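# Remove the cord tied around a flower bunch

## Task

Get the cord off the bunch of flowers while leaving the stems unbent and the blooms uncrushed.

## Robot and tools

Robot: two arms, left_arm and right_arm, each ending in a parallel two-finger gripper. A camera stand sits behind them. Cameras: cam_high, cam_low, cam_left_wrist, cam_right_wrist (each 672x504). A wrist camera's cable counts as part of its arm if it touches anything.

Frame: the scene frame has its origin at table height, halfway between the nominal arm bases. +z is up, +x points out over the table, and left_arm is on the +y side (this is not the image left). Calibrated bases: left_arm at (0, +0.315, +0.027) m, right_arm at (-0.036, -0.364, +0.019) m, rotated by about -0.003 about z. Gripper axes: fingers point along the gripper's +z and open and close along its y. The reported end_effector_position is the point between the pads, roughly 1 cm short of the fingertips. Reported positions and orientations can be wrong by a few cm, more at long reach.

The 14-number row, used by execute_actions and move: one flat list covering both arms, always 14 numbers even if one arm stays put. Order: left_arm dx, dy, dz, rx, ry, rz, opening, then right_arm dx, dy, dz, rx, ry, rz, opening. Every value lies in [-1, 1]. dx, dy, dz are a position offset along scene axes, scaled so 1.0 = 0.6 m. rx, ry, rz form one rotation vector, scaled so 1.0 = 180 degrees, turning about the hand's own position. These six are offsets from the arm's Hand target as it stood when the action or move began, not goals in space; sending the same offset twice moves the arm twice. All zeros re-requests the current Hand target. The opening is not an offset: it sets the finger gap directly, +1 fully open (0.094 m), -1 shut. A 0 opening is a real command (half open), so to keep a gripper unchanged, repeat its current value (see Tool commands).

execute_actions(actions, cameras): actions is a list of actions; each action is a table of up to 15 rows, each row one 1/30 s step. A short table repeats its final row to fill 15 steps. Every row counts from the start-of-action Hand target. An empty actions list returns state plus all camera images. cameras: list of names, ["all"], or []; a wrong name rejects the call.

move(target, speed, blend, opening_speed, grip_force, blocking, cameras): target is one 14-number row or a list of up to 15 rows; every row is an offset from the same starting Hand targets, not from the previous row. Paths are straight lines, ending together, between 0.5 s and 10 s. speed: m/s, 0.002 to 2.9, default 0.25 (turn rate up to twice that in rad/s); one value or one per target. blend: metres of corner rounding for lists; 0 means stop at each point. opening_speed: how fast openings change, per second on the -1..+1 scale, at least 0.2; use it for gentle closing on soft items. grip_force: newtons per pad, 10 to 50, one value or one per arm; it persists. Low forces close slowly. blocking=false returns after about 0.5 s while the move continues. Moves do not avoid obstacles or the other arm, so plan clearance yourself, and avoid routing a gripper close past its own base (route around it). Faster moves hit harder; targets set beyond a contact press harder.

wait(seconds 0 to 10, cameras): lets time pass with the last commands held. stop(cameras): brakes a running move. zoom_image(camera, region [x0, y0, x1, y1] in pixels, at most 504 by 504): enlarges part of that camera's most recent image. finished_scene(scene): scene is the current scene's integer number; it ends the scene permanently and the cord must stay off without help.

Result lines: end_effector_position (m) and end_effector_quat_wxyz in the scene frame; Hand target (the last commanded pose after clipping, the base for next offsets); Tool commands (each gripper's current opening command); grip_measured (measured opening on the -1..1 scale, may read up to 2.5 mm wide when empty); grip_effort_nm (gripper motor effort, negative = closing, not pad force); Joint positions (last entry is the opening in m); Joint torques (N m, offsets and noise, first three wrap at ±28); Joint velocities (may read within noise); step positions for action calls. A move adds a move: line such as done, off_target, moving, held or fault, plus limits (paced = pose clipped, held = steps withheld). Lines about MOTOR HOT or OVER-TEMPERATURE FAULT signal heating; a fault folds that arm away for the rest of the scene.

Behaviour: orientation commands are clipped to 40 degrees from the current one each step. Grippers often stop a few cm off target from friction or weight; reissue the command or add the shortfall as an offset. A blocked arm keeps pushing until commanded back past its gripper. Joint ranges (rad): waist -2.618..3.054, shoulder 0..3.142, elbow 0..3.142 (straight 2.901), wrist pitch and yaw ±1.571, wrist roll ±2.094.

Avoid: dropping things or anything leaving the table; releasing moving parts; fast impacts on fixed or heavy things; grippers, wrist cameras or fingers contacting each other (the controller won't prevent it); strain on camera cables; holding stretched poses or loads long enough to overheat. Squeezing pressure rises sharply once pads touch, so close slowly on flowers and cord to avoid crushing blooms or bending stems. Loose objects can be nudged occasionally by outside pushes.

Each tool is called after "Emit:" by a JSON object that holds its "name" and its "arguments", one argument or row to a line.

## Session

Emit:
{"name": "execute_actions", "arguments": {
  "actions": []
}}

Emit:
{"name": "zoom_image", "arguments": {
  "camera": "cam_high",
  "region": [220, 140, 540, 380]
}}

Scene clock: 0.00 s.
left_arm: end_effector_position=(+0.4030, +0.3225, +0.1476) grip_measured=+1.000 grip_effort_nm=n/a end_effector_quat_wxyz=(+0.607, -0.057, +0.791, +0.046) | right_arm: end_effector_position=(+0.3539, -0.4131, +0.1273) grip_measured=+1.000 grip_effort_nm=n/a end_effector_quat_wxyz=(+0.597, +0.095, +0.790, -0.099)
Joint positions: left_arm=[-0.084 1.517 0.383 0.865 -0.222 -0.057 0.094] | right_arm=[-0.001 1.535 0.334 0.919 0.268 0.031 0.094]
Joint velocities: within noise
Joint torques (N m): no reading
Heat: left arm: 36 °C; right arm: 33 °C.
Hand target: left_arm +0.4032, +0.3226, +0.1479; +0.606, -0.057, +0.792, +0.047 | right_arm +0.3549, -0.4133, +0.1302; +0.599, +0.096, +0.788, -0.099
Tool commands: left_gripper/opening=+1.0 right_gripper/opening=+1.0

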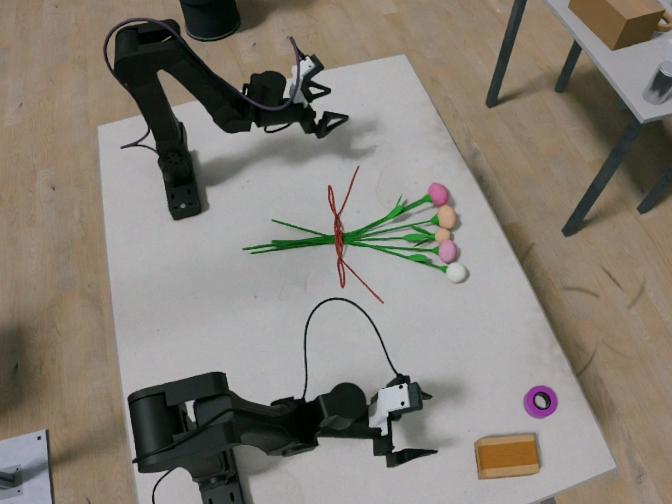

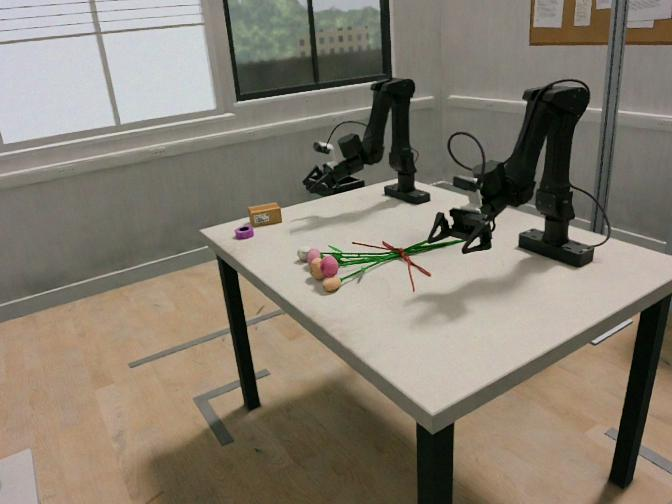

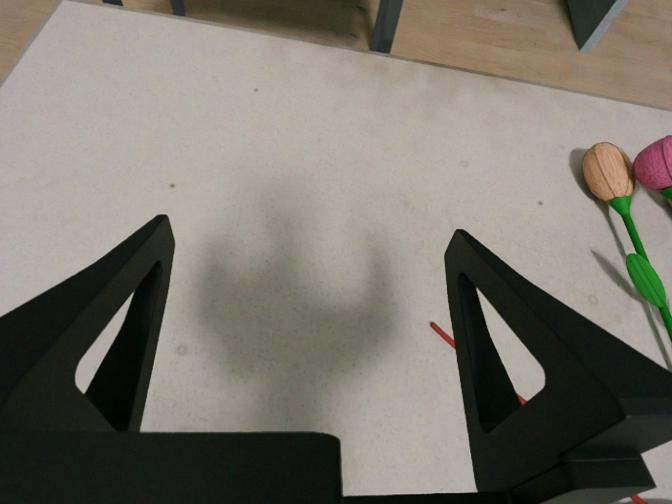

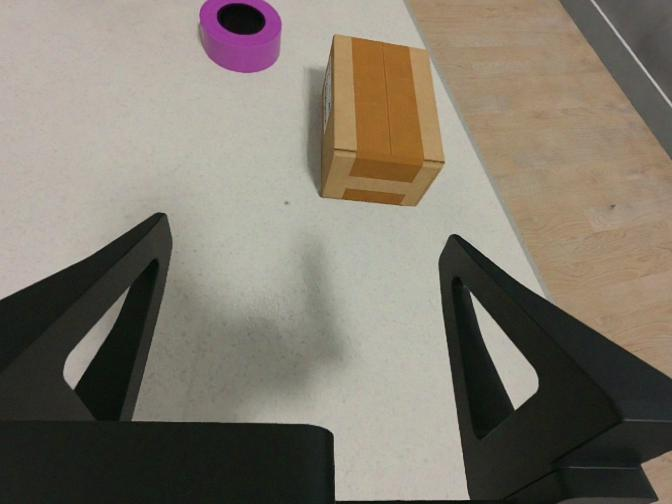

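Scaled by 1.575 from the camera's 672x504 image, which has a finer 960x720 frame.

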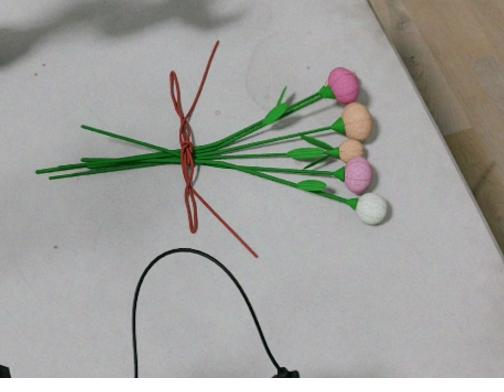

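Emit:
{"name": "move", "arguments": {
  "target": [
    [0.0247, -0.1768, -0.0465, 0.3953, 0.2972, -0.5684, 0.5, 0.0202, 0.5405, -0.017, -0.3702, 0.3377, 0.5886, 0.5],
    [0.0247, -0.1768, -0.1548, 0.3953, 0.2972, -0.5684, 0.5, 0.0202, 0.5405, -0.1253, -0.3702, 0.3377, 0.5886, 0.5]
  ],
  "speed": [0.4, 0.2],
  "blend": [0.03, 0],
  "cameras": ["cam_high", "cam_left_wrist", "cam_right_wrist"]
}}

Scene clock: 36.63 s.
left_arm: end_effector_position=(+0.4205, +0.2163, +0.0639) grip_measured=+0.503 grip_effort_nm=-0.15 end_effector_quat_wxyz=(+0.006, +0.841, +0.540, +0.009) | right_arm: end_effector_position=(+0.3695, -0.0867, +0.0712) grip_measured=+0.501 grip_effort_nm=-0.08 end_effector_quat_wxyz=(-0.016, +0.836, -0.548, +0.008)
Joint positions: left_arm=[-0.235 2.215 1.806 -1.14 -0.004 1.765 0.071] | right_arm=[0.604 2.496 2.354 -1.392 0.002 -1.383 0.071]
Joint torques (N m): left_arm=[0.14 -12.21 6.08 0.32 0.01 0.1] | right_arm=[0.02 -13.41 5.46 0.24 0.01 -0.14]
Heat: left arm: 36 °C; right arm: 34 °C.
Hand target: left_arm +0.4181, +0.2165, +0.0550; +0.000, +0.843, +0.538, +0.000 | right_arm +0.3669, -0.0889, +0.0551; -0.001, +0.839, -0.545, +0.000
Off the commanded pose: left_arm 0.009 m, 1 deg | right_arm 0.017 m, 2 deg.
move: off_target (right_arm)
Images, in order (width x height): cam_high 672x504, cam_left_wrist 672x504, cam_right_wrist 672x504.

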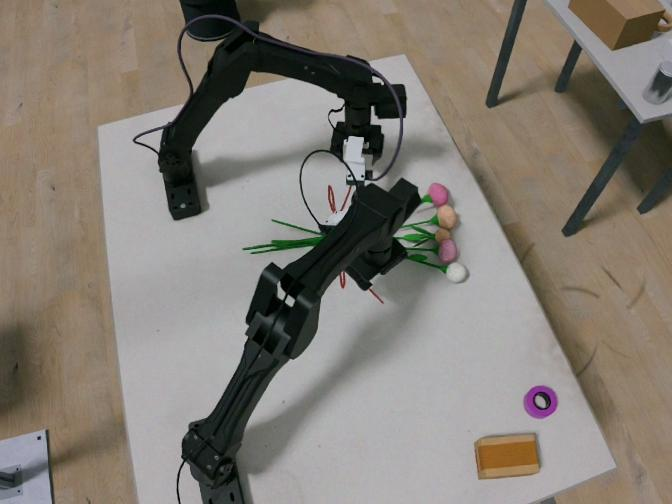

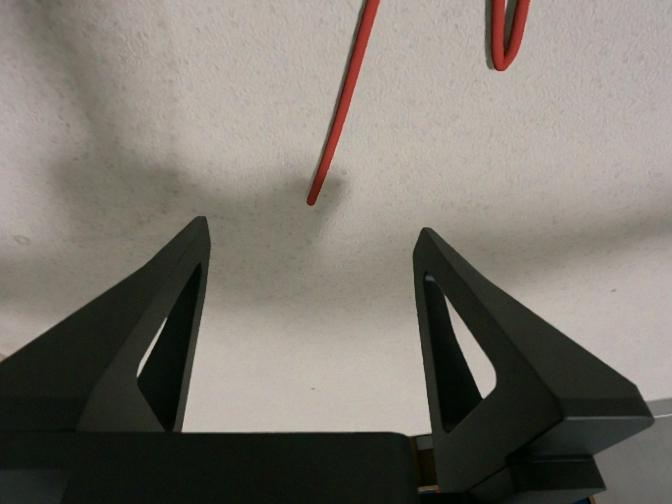

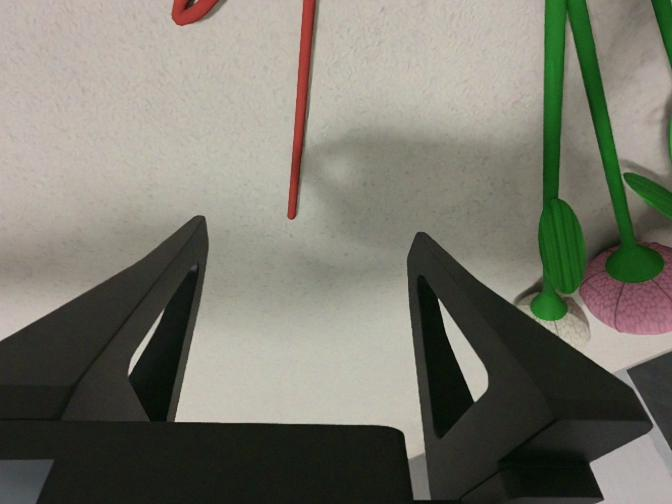

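Emit:
{"name": "move", "arguments": {
  "target": [
    [-0.02, 0.005, -0.065, 0, 0, 0, 0.5, -0.01, -0.007, -0.065, 0, 0, 0, 0.5],
    [-0.02, 0.005, -0.09, 0, 0, 0, 0.5, -0.01, -0.007, -0.09, 0, 0, 0, 0.5],
    [-0.02, 0.005, -0.088, 0, 0, 0, -1.0, -0.01, -0.007, -0.088, 0, 0, 0, -1.0]
  ],
  "speed": [0.12, 0.04, 0.03],
  "blend": [0.005, 0, 0],
  "cameras": ["cam_left_wrist", "cam_right_wrist"]
}}

Scene clock: 44.63 s.
left_arm: end_effector_position=(+0.4128, +0.2184, +0.0173) grip_measured=-0.965 grip_effort_nm=-1.02 end_effector_quat_wxyz=(+0.012, +0.842, +0.540, +0.015) | right_arm: end_effector_position=(+0.3670, -0.0894, +0.0164) grip_measured=-0.955 grip_effort_nm=-1.03 end_effector_quat_wxyz=(-0.013, +0.837, -0.547, +0.008)
Joint positions: left_arm=[-0.235 2.218 1.617 -0.933 -0.005 1.766 0.002] | right_arm=[0.604 2.489 2.123 -1.175 0.006 -1.385 0.002]
Joint torques (N m): left_arm=[0.12 -10.8 5.18 0.41 0.01 0.06] | right_arm=[-0.09 -14.53 3.62 0.33 -0.1 -0.12]
Heat: left arm: 37 °C; right arm: 34 °C.
Hand target: left_arm +0.4059, +0.2196, +0.0021; -0.001, +0.843, +0.538, +0.000 | right_arm +0.3609, -0.0931, +0.0023; +0.000, +0.839, -0.545, +0.000
Off the commanded pose: left_arm 0.017 m, 2 deg | right_arm 0.016 m, 2 deg.
move: off_target (left_arm, right_arm); target 3's new opening was sent with left_arm's hand 0.016 m and 2 deg from that target
Images, in order (width x height): cam_left_wrist 672x504, cam_right_wrist 672x504.

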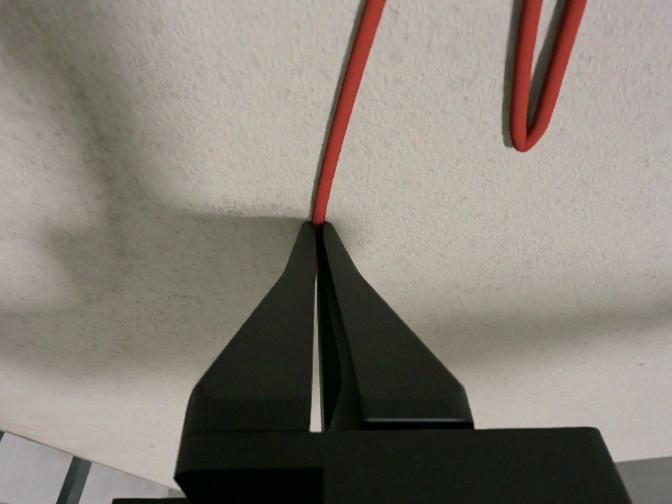

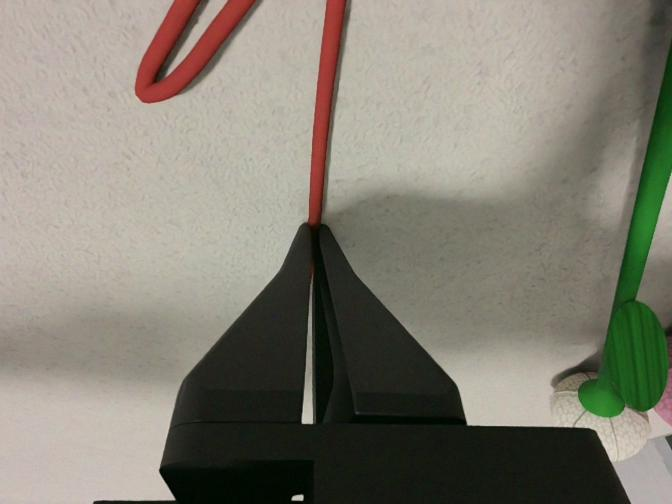

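Emit:
{"name": "move", "arguments": {
  "target": [-0.067, 0.3, 0.058, 0, 0, 0.111, -1.0, -0.027, -0.262, 0.053, 0, 0, -0.067, -1.0],
  "speed": 0.08,
  "cameras": ["cam_high", "cam_low"]
}}

Emit:
{"name": "zoom_image", "arguments": {
  "camera": "cam_high",
  "region": [240, 160, 480, 340]
}}

Scene clock: 57.70 s.
left_arm: end_effector_position=(+0.3694, +0.4017, +0.0275) grip_measured=-0.965 grip_effort_nm=-1.02 end_effector_quat_wxyz=(-0.004, +0.734, +0.679, -0.001) | right_arm: end_effector_position=(+0.3455, -0.2502, +0.0219) grip_measured=-0.955 grip_effort_nm=-1.03 end_effector_quat_wxyz=(+0.012, +0.774, -0.633, -0.006)
Joint positions: left_arm=[0.224 2.081 1.44 -0.935 -0.006 1.874 0.002] | right_arm=[0.294 2.161 1.578 -1.014 0.003 -1.481 0.002]
Joint torques (N m): left_arm=[-0.02 -15.23 5.42 0.12 0.04 0.07] | right_arm=[0.09 -16.44 4.55 0.11 -0.09 -0.1]
Heat: left arm: 37 °C; right arm: 35 °C.
Hand target: left_arm +0.3658, +0.3996, +0.0368; -0.001, +0.737, +0.676, +0.000 | right_arm +0.3448, -0.2504, +0.0341; +0.000, +0.777, -0.630, +0.000
Off the commanded pose: left_arm 0.010 m, 1 deg | right_arm 0.012 m, 2 deg.
move: off_target (right_arm)
Images, in order (width x height): cam_high 672x504, cam_low 672x504.

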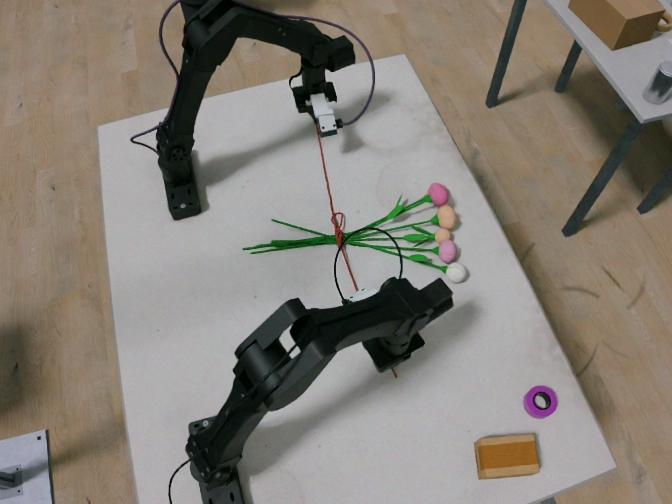

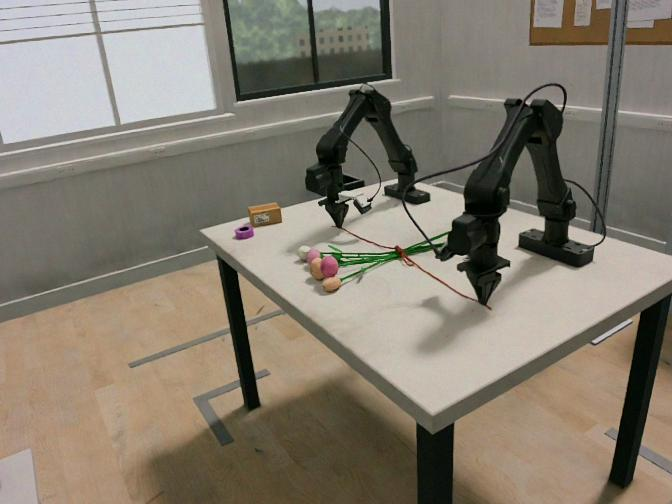

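Scaled by 2.100 from the camera's 672x504 image, which has a finer 960x720 frame.

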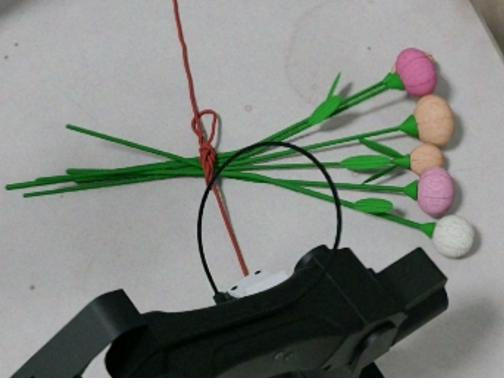

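Emit:
{"name": "move", "arguments": {
  "target": [0, 0.1, 0, 0, 0, 0.05, -1.0, 0, -0.05, 0, 0, 0, 0, -1.0],
  "speed": 0.07,
  "cameras": ["cam_high", "cam_low"]
}}

Emit:
{"name": "zoom_image", "arguments": {
  "camera": "cam_high",
  "region": [240, 160, 480, 340]
}}

Emit:
{"name": "zoom_image", "arguments": {
  "camera": "cam_low",
  "region": [260, 180, 460, 330]
}}

Scene clock: 80.60 s.
left_arm: end_effector_position=(+0.3667, +0.4603, +0.0439) grip_measured=-0.965 grip_effort_nm=-1.02 end_effector_quat_wxyz=(+0.004, +0.683, +0.731, +0.015) | right_arm: end_effector_position=(+0.3451, -0.2791, +0.0213) grip_measured=-0.955 grip_effort_nm=-1.03 end_effector_quat_wxyz=(+0.012, +0.775, -0.632, -0.008)
Joint positions: left_arm=[0.371 2.081 1.509 -0.97 -0.006 1.874 0.002] | right_arm=[0.223 2.136 1.534 -0.997 0.003 -1.555 0.002]
Joint torques (N m): left_arm=[0.27 -9.44 7.86 0.19 0.07 0] | right_arm=[-0.25 -16.2 4.49 0.11 -0.06 -0.11]
Heat: left arm: 42 °C; right arm: 42 °C.
Hand target: left_arm +0.3658, +0.4596, +0.0369; +0.000, +0.682, +0.731, +0.000 | right_arm +0.3448, -0.2804, +0.0340; +0.000, +0.777, -0.630, +0.000
Off the commanded pose: left_arm 0.007 m, 2 deg | right_arm 0.013 m, 2 deg.
move: off_target (right_arm)
Images, in order (width x height): cam_high 672x504, cam_low 672x504.

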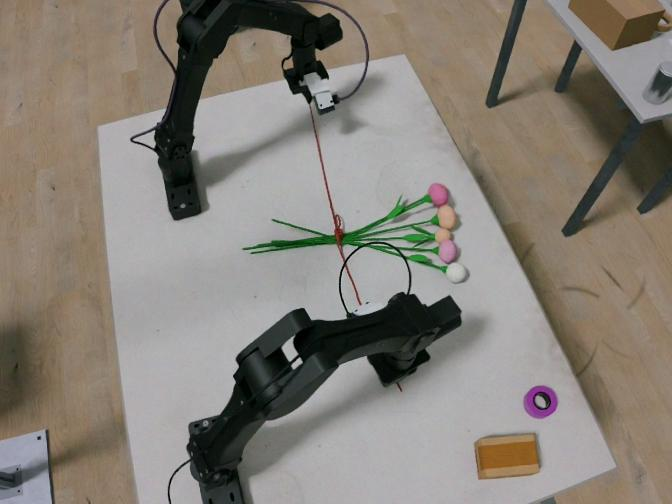

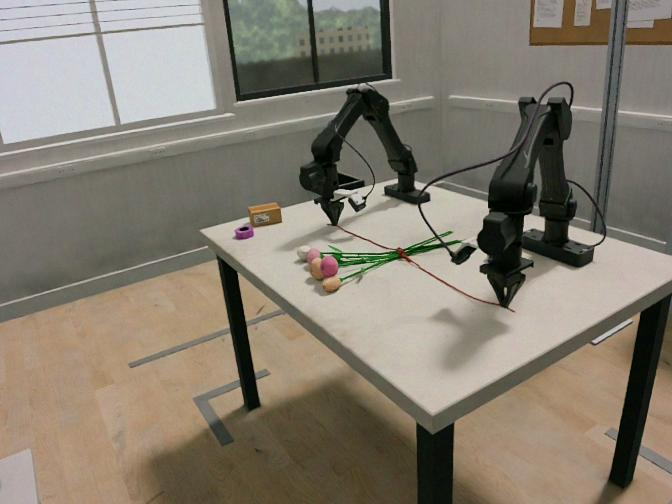

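Scaled by 2.100 from the camera's 672x504 image, which has a finer 960x720 frame.

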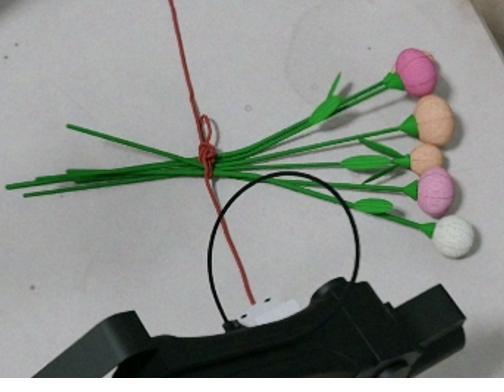

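Scaled by 2.520 from the camera's 672x504 image, which has a finer 960x720 frame.

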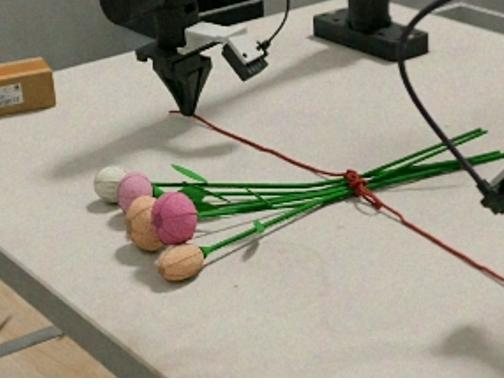

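Emit:
{"name": "move", "arguments": {
  "target": [0, 0.0667, 0, 0, 0, 0.03, -1.0, 0, -0.0333, 0, 0, 0, 0, -1.0],
  "speed": 0.06,
  "cameras": ["cam_high", "cam_low"]
}}

Emit:
{"name": "zoom_image", "arguments": {
  "camera": "cam_high",
  "region": [240, 160, 480, 340]
}}

Emit:
{"name": "zoom_image", "arguments": {
  "camera": "cam_low",
  "region": [340, 220, 460, 310]
}}

Scene clock: 85.30 s.
left_arm: end_effector_position=(+0.3662, +0.4999, +0.0430) grip_measured=-0.965 grip_effort_nm=-1.02 end_effector_quat_wxyz=(+0.002, +0.649, +0.761, +0.013) | right_arm: end_effector_position=(+0.3453, -0.2990, +0.0216) grip_measured=-0.955 grip_effort_nm=-1.03 end_effector_quat_wxyz=(+0.011, +0.775, -0.632, -0.008)
Joint positions: left_arm=[0.461 2.144 1.604 -1.005 -0.006 1.873 0.002] | right_arm=[0.173 2.122 1.513 -0.989 0.003 -1.606 0.002]
Joint torques (N m): left_arm=[0.18 -10.47 7.99 0.13 0.07 -0.08] | right_arm=[-0.4 -15.95 4.51 0.05 -0.07 -0.11]
Heat: left arm: 41 °C; right arm: 42 °C.
Hand target: left_arm +0.3658, +0.4995, +0.0368; +0.000, +0.647, +0.763, +0.000 | right_arm +0.3447, -0.3003, +0.0340; +0.000, +0.777, -0.630, +0.000
Off the commanded pose: left_arm 0.006 m, 2 deg | right_arm 0.013 m, 2 deg.
move: off_target (right_arm)
Images, in order (width x height): cam_high 672x504, cam_low 672x504.

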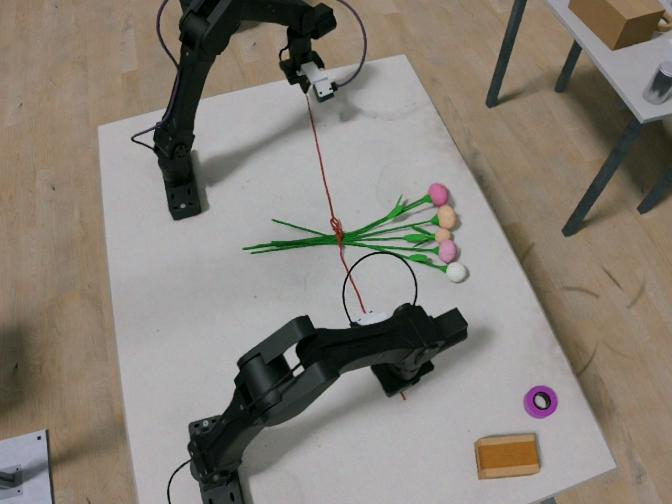

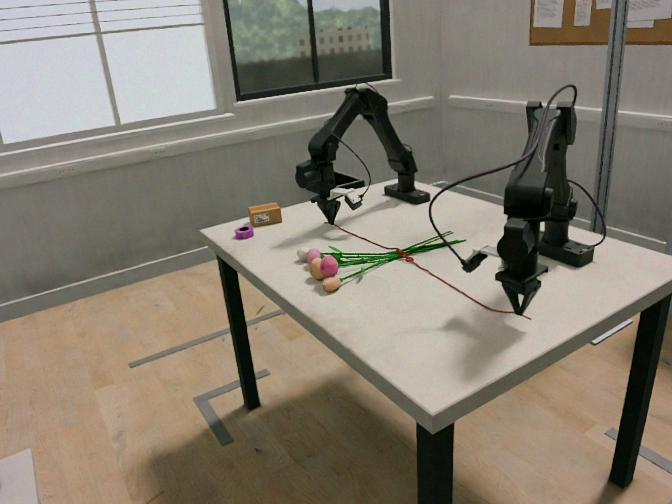

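Scaled by 2.100 from the camera's 672x504 image, which has a finer 960x720 frame.

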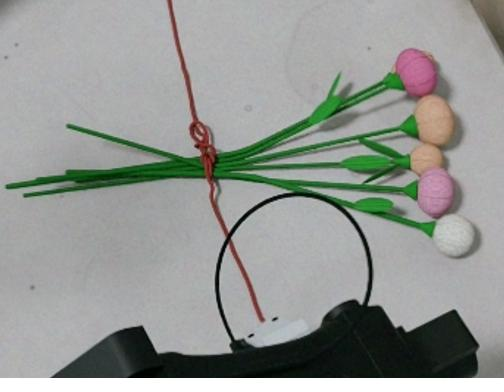

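Scaled by 4.200 from the camera's 672x504 image, which has a finer 960x720 frame.

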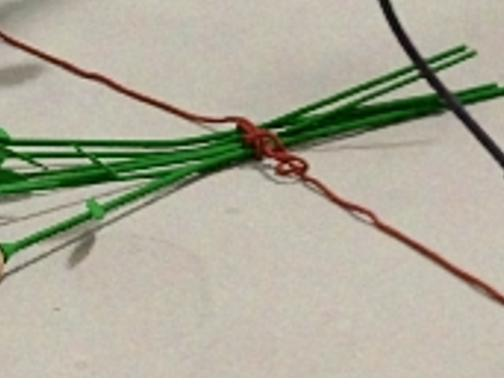

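Emit:
{"name": "zoom_image", "arguments": {
  "camera": "cam_high",
  "region": [315, 200, 365, 255]
}}

Emit:
{"name": "zoom_image", "arguments": {
  "camera": "cam_low",
  "region": [385, 235, 445, 280]
}}

Scaled by 9.164 from the camera's 672x504 image, which has a finer 960x720 frame.

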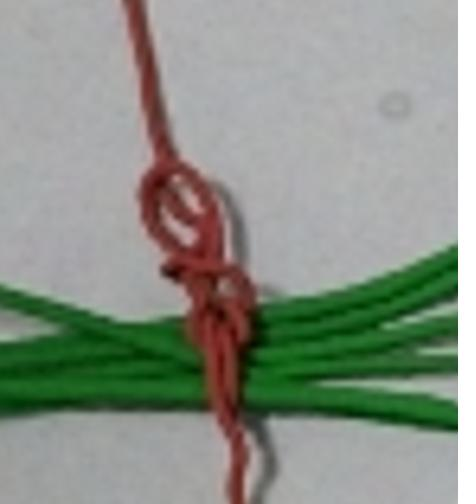

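Scaled by 8.400 from the camera's 672x504 image, which has a finer 960x720 frame.

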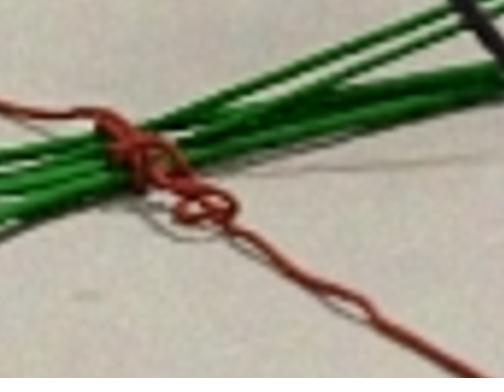

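Emit:
{"name": "move", "arguments": {
  "target": [0, 0.0417, 0, 0, 0, 0.02, -1.0, 0, -0.0167, 0, 0, 0, 0, -1.0],
  "speed": 0.05,
  "cameras": ["cam_high", "cam_low"]
}}

Emit:
{"name": "zoom_image", "arguments": {
  "camera": "cam_high",
  "region": [300, 190, 380, 260]
}}

Emit:
{"name": "zoom_image", "arguments": {
  "camera": "cam_low",
  "region": [385, 235, 445, 280]
}}

Scene clock: 92.70 s.
left_arm: end_effector_position=(+0.3667, +0.5244, +0.0437) grip_measured=-0.965 grip_effort_nm=-1.02 end_effector_quat_wxyz=(+0.002, +0.625, +0.781, +0.014) | right_arm: end_effector_position=(+0.3457, -0.3088, +0.0219) grip_measured=-0.955 grip_effort_nm=-1.03 end_effector_quat_wxyz=(+0.011, +0.775, -0.632, -0.008)
Joint positions: left_arm=[0.513 2.188 1.679 -1.035 -0.006 1.863 0.002] | right_arm=[0.147 2.116 1.504 -0.985 0.003 -1.632 0.002]
Joint torques (N m): left_arm=[0.32 -10.69 7.91 0.15 0.05 -0.04] | right_arm=[-0.36 -15.97 4.74 0.04 -0.03 -0.11]
Heat: left arm: 41 °C; right arm: 44 °C.
Hand target: left_arm +0.3659, +0.5246, +0.0369; +0.000, +0.622, +0.783, +0.000 | right_arm +0.3448, -0.3103, +0.0341; -0.001, +0.777, -0.630, +0.000
Off the commanded pose: left_arm 0.007 m, 2 deg | right_arm 0.012 m, 2 deg.
move: off_target (right_arm)
Images, in order (width x height): cam_high 672x504, cam_low 672x504.

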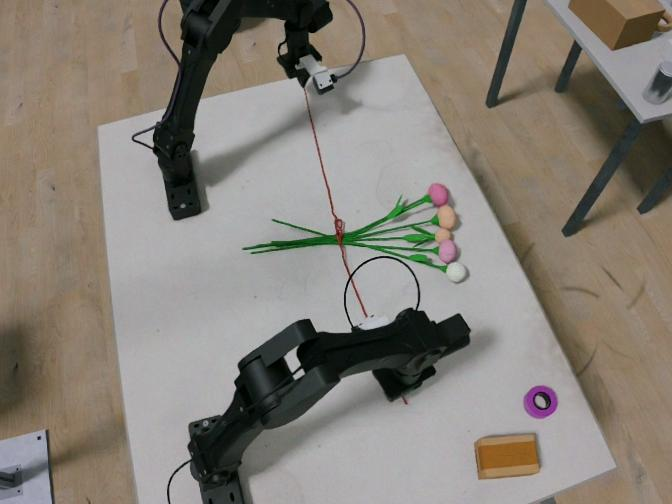

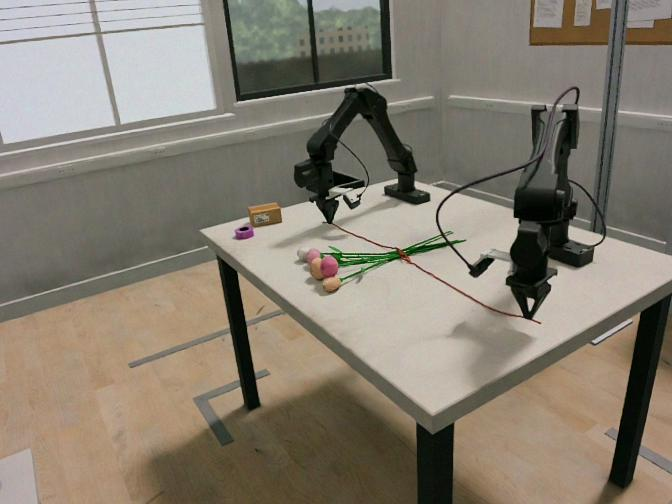

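Scaled by 6.300 from the camera's 672x504 image, which has a finer 960x720 frame.

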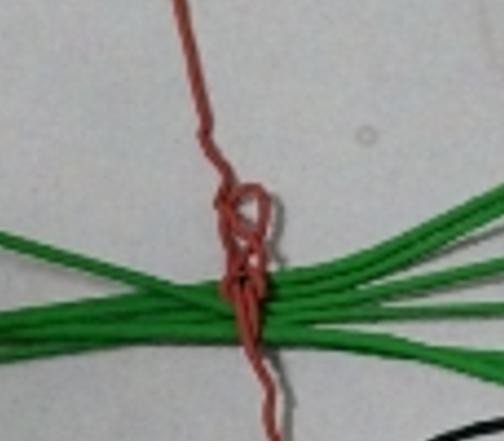

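Scaled by 8.400 from the camera's 672x504 image, which has a finer 960x720 frame.

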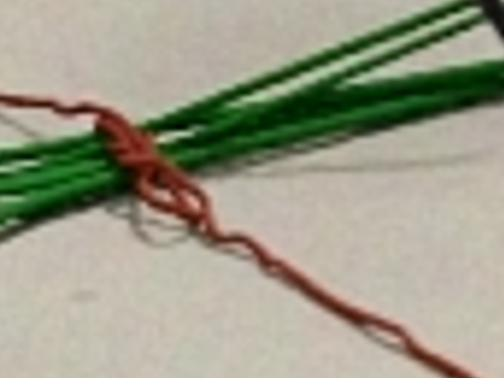

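Emit:
{"name": "move", "arguments": {
  "target": [0, 0.0417, 0, 0, 0, 0.02, -1.0, 0, -0.0167, 0, 0, 0, 0, -1.0],
  "speed": 0.05,
  "cameras": ["cam_high", "cam_low"]
}}

Emit:
{"name": "zoom_image", "arguments": {
  "camera": "cam_high",
  "region": [300, 190, 380, 260]
}}

Emit:
{"name": "zoom_image", "arguments": {
  "camera": "cam_low",
  "region": [385, 235, 445, 280]
}}

Scene clock: 105.03 s.
left_arm: end_effector_position=(+0.3664, +0.5488, +0.0441) grip_measured=-0.965 grip_effort_nm=-1.03 end_effector_quat_wxyz=(+0.001, +0.601, +0.799, +0.013) | right_arm: end_effector_position=(+0.3458, -0.3188, +0.0219) grip_measured=-0.955 grip_effort_nm=-1.03 end_effector_quat_wxyz=(+0.010, +0.775, -0.632, -0.008)
Joint positions: left_arm=[0.562 2.239 1.764 -1.072 -0.006 1.851 0.002] | right_arm=[0.121 2.111 1.497 -0.982 0.003 -1.658 0.002]
Joint torques (N m): left_arm=[0.44 -11.17 8.23 0.22 0.08 -0.05] | right_arm=[-0.42 -15.87 4.67 0.09 -0.06 -0.18]
Heat: left arm: 40 °C; right arm: 46 °C.
Hand target: left_arm +0.3659, +0.5497, +0.0368; +0.000, +0.598, +0.802, +0.000 | right_arm +0.3447, -0.3203, +0.0340; +0.000, +0.777, -0.630, +0.000
Off the commanded pose: left_arm 0.007 m, 2 deg | right_arm 0.012 m, 2 deg.
move: off_target (right_arm)
Images, in order (width x height): cam_high 672x504, cam_low 672x504.

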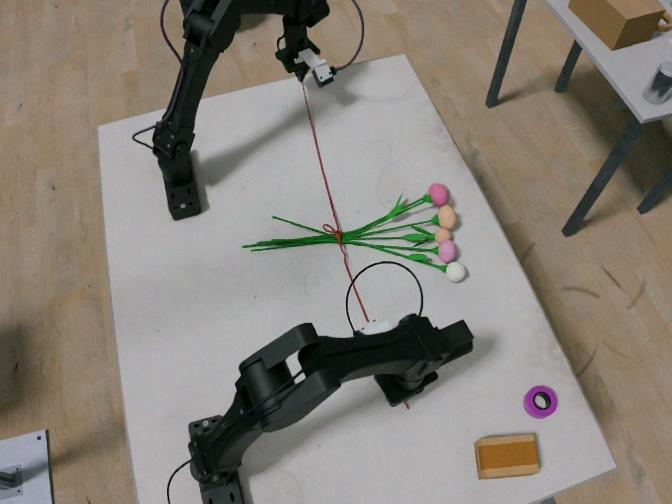

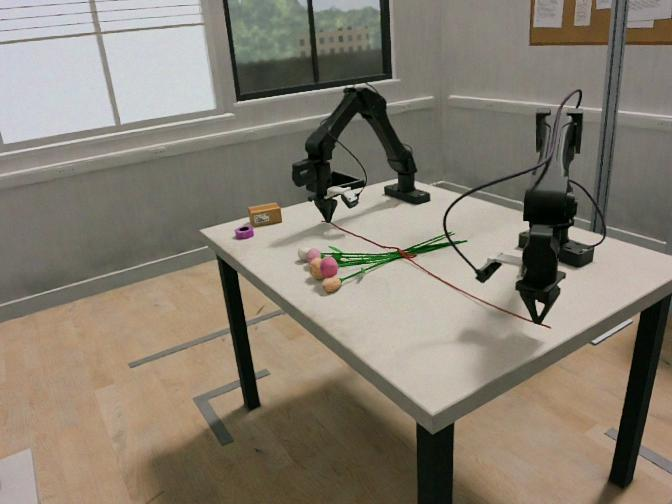

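Scaled by 6.300 from the camera's 672x504 image, which has a finer 960x720 frame.

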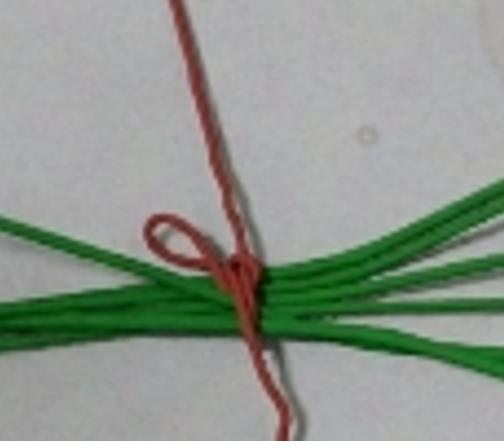

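Scaled by 8.400 from the camera's 672x504 image, which has a finer 960x720 frame.

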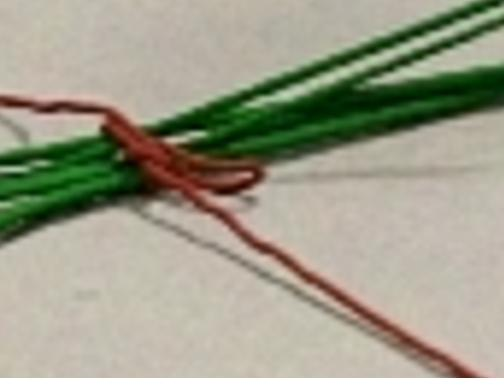

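Emit:
{"name": "move", "arguments": {
  "target": [0, 0.02, 0, 0, 0, 0.01, -1.0, 0, -0.04, 0, 0, 0, 0, -1.0],
  "speed": 0.05,
  "cameras": ["cam_high", "cam_low"]
}}

Emit:
{"name": "zoom_image", "arguments": {
  "camera": "cam_high",
  "region": [300, 190, 380, 260]
}}

Emit:
{"name": "zoom_image", "arguments": {
  "camera": "cam_low",
  "region": [385, 235, 445, 280]
}}

Scene clock: 111.57 s.
left_arm: end_effector_position=(+0.3666, +0.5609, +0.0445) grip_measured=-0.965 grip_effort_nm=-1.02 end_effector_quat_wxyz=(+0.001, +0.588, +0.809, +0.013) | right_arm: end_effector_position=(+0.3461, -0.3440, +0.0221) grip_measured=-0.955 grip_effort_nm=-1.03 end_effector_quat_wxyz=(+0.010, +0.774, -0.633, -0.008)
Joint positions: left_arm=[0.585 2.266 1.811 -1.091 -0.006 1.842 0.002] | right_arm=[0.056 2.104 1.487 -0.979 0.003 -1.72 0.002]
Joint torques (N m): left_arm=[0.39 -11.37 8.21 0.15 0.08 -0.08] | right_arm=[-0.61 -15.95 4.42 0.1 -0.06 -0.17]
Heat: left arm: 40 °C; right arm: 46 °C.
Hand target: left_arm +0.3659, +0.5616, +0.0369; +0.000, +0.585, +0.811, +0.000 | right_arm +0.3448, -0.3444, +0.0340; +0.000, +0.777, -0.630, +0.000
Off the commanded pose: left_arm 0.008 m, 2 deg | right_arm 0.012 m, 2 deg.
move: off_target (right_arm)
Images, in order (width x height): cam_high 672x504, cam_low 672x504.

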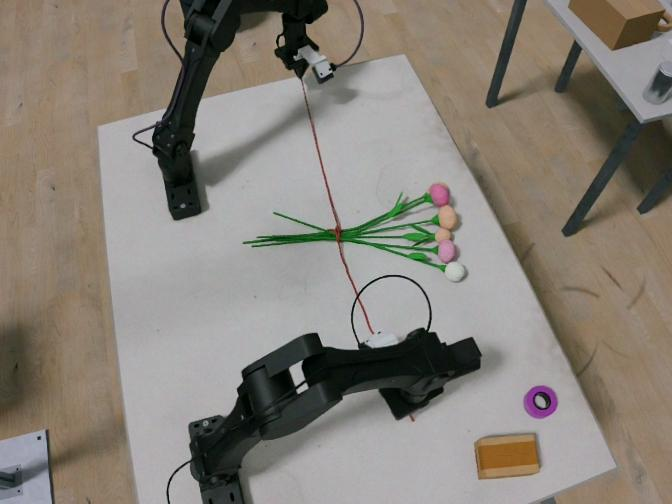

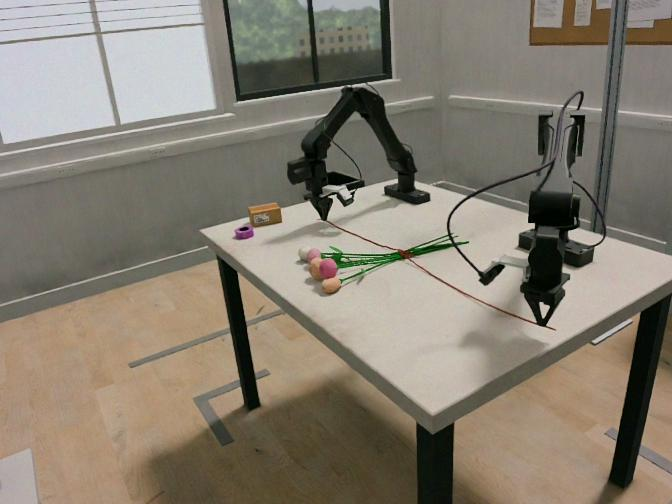

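Scaled by 6.300 from the camera's 672x504 image, which has a finer 960x720 frame.

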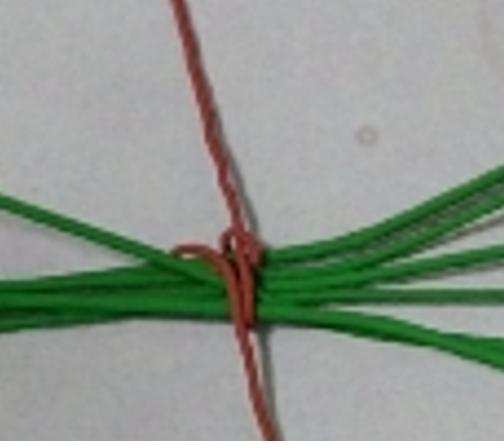

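Scaled by 8.400 from the camera's 672x504 image, which has a finer 960x720 frame.

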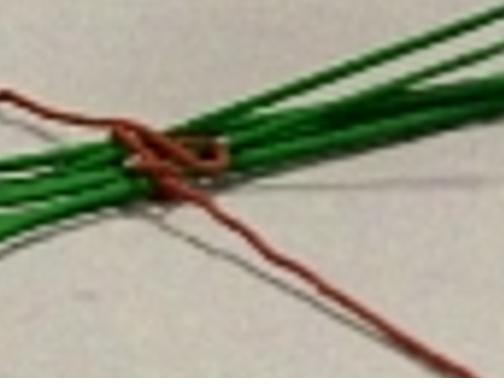

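Emit:
{"name": "move", "arguments": {
  "target": [0, 0.0083, 0, 0, 0, 0.0, -1.0, 0, -0.0417, 0, 0, 0, 0, -1.0],
  "speed": 0.05,
  "cameras": ["cam_high", "cam_low"]
}}

Emit:
{"name": "zoom_image", "arguments": {
  "camera": "cam_high",
  "region": [300, 190, 380, 260]
}}

Emit:
{"name": "zoom_image", "arguments": {
  "camera": "cam_low",
  "region": [385, 235, 445, 280]
}}

Scene clock: 116.40 s.
left_arm: end_effector_position=(+0.3668, +0.5657, +0.0447) grip_measured=-0.965 grip_effort_nm=-1.03 end_effector_quat_wxyz=(+0.001, +0.584, +0.811, +0.013) | right_arm: end_effector_position=(+0.3469, -0.3692, +0.0221) grip_measured=-0.955 grip_effort_nm=-1.03 end_effector_quat_wxyz=(+0.009, +0.774, -0.633, -0.008)
Joint positions: left_arm=[0.593 2.277 1.831 -1.1 -0.006 1.842 0.002] | right_arm=[-0.01 2.104 1.487 -0.977 0.003 -1.786 0.002]
Joint torques (N m): left_arm=[0.47 -11.38 8.16 0.18 0.06 0.06] | right_arm=[-0.16 -15.88 4.27 0.08 -0.05 -0.12]
Heat: left arm: 40 °C; right arm: 46 °C.
Hand target: left_arm +0.3658, +0.5665, +0.0369; +0.000, +0.585, +0.811, +0.000 | right_arm +0.3448, -0.3694, +0.0340; -0.001, +0.777, -0.630, +0.000
Off the commanded pose: left_arm 0.008 m, 2 deg | right_arm 0.012 m, 2 deg.
move: off_target (right_arm)
Images, in order (width x height): cam_high 672x504, cam_low 672x504.

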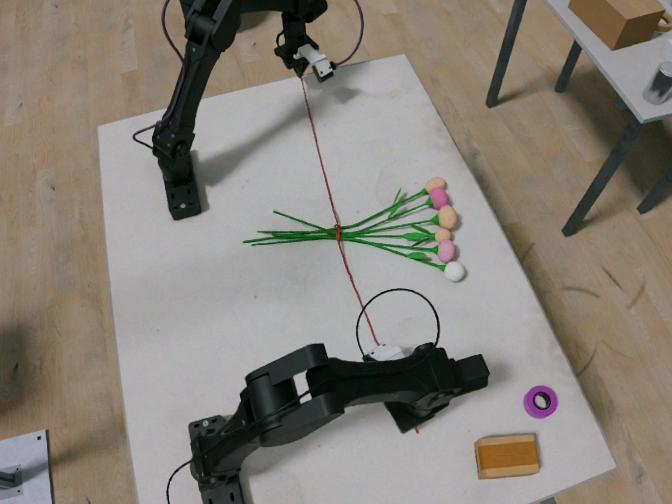

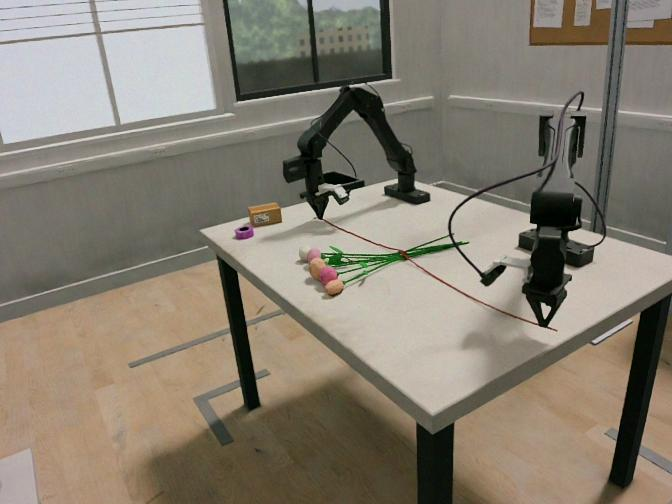

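Scaled by 6.300 from the camera's 672x504 image, which has a finer 960x720 frame.

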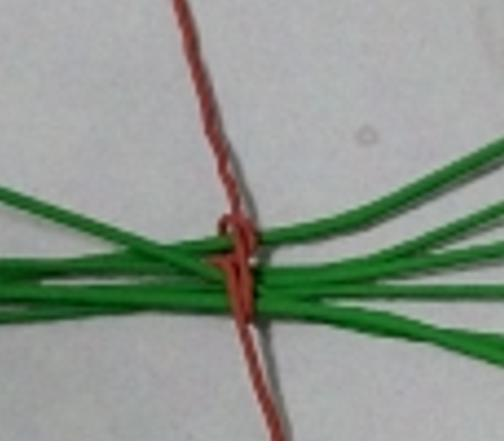

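Scaled by 8.400 from the camera's 672x504 image, which has a finer 960x720 frame.

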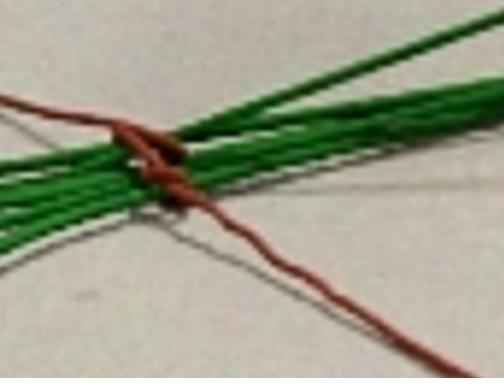

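Emit:
{"name": "move", "arguments": {
  "target": [0, 0.0, 0, 0, 0, 0.0, -1.0, 0, -0.0333, 0, 0, 0, 0, -1.0],
  "speed": 0.05,
  "cameras": ["cam_high", "cam_low"]
}}

Emit:
{"name": "zoom_image", "arguments": {
  "camera": "cam_high",
  "region": [300, 190, 380, 260]
}}

Emit:
{"name": "zoom_image", "arguments": {
  "camera": "cam_low",
  "region": [385, 235, 445, 280]
}}

Scene clock: 122.03 s.
left_arm: end_effector_position=(+0.3668, +0.5657, +0.0447) grip_measured=-0.965 grip_effort_nm=-1.02 end_effector_quat_wxyz=(+0.001, +0.584, +0.811, +0.013) | right_arm: end_effector_position=(+0.3462, -0.3890, +0.0221) grip_measured=-0.955 grip_effort_nm=-1.03 end_effector_quat_wxyz=(+0.008, +0.774, -0.633, -0.008)
Joint positions: left_arm=[0.593 2.277 1.831 -1.1 -0.006 1.842 0.002] | right_arm=[-0.062 2.104 1.487 -0.977 0.003 -1.838 0.002]
Joint torques (N m): left_arm=[0.58 -11.37 8.21 0.17 0.05 0.07] | right_arm=[-0.1 -15.66 4.57 0.05 -0.02 -0.16]
Heat: left arm: 40 °C; right arm: 45 °C.
Hand target: left_arm +0.3658, +0.5665, +0.0369; +0.000, +0.585, +0.811, +0.000 | right_arm +0.3448, -0.3893, +0.0340; -0.001, +0.777, -0.630, +0.000
Off the commanded pose: left_arm 0.008 m, 2 deg | right_arm 0.012 m, 1 deg.
move: off_target (right_arm)
Images, in order (width x height): cam_high 672x504, cam_low 672x504.

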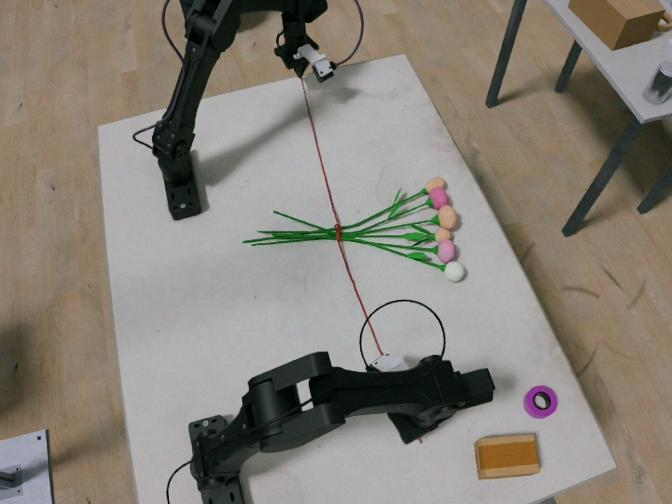

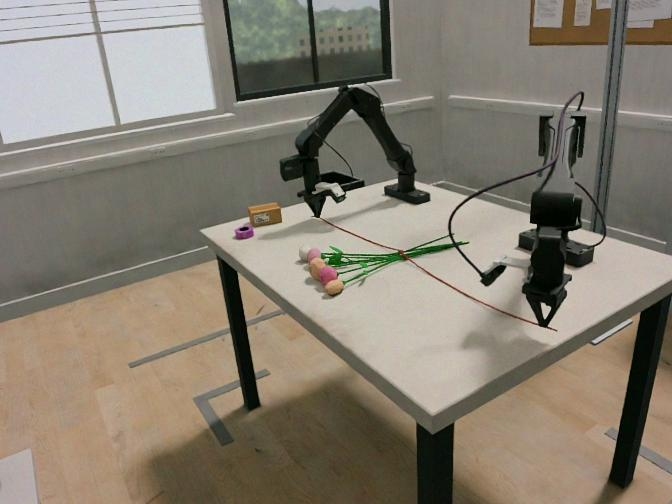

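Scaled by 6.300 from the camera's 672x504 image, which has a finer 960x720 frame.

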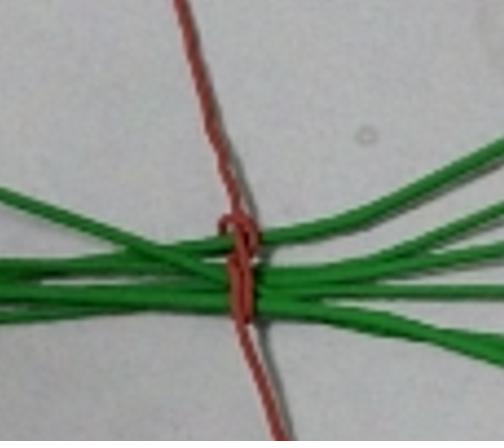

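Scaled by 8.400 from the camera's 672x504 image, which has a finer 960x720 frame.

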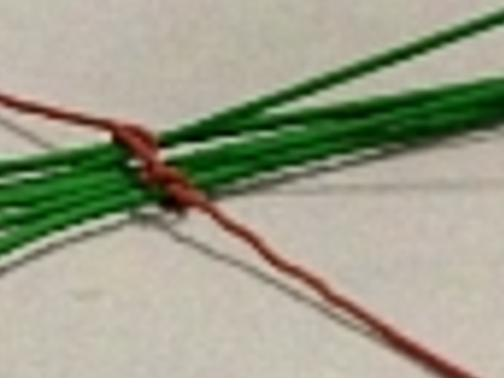

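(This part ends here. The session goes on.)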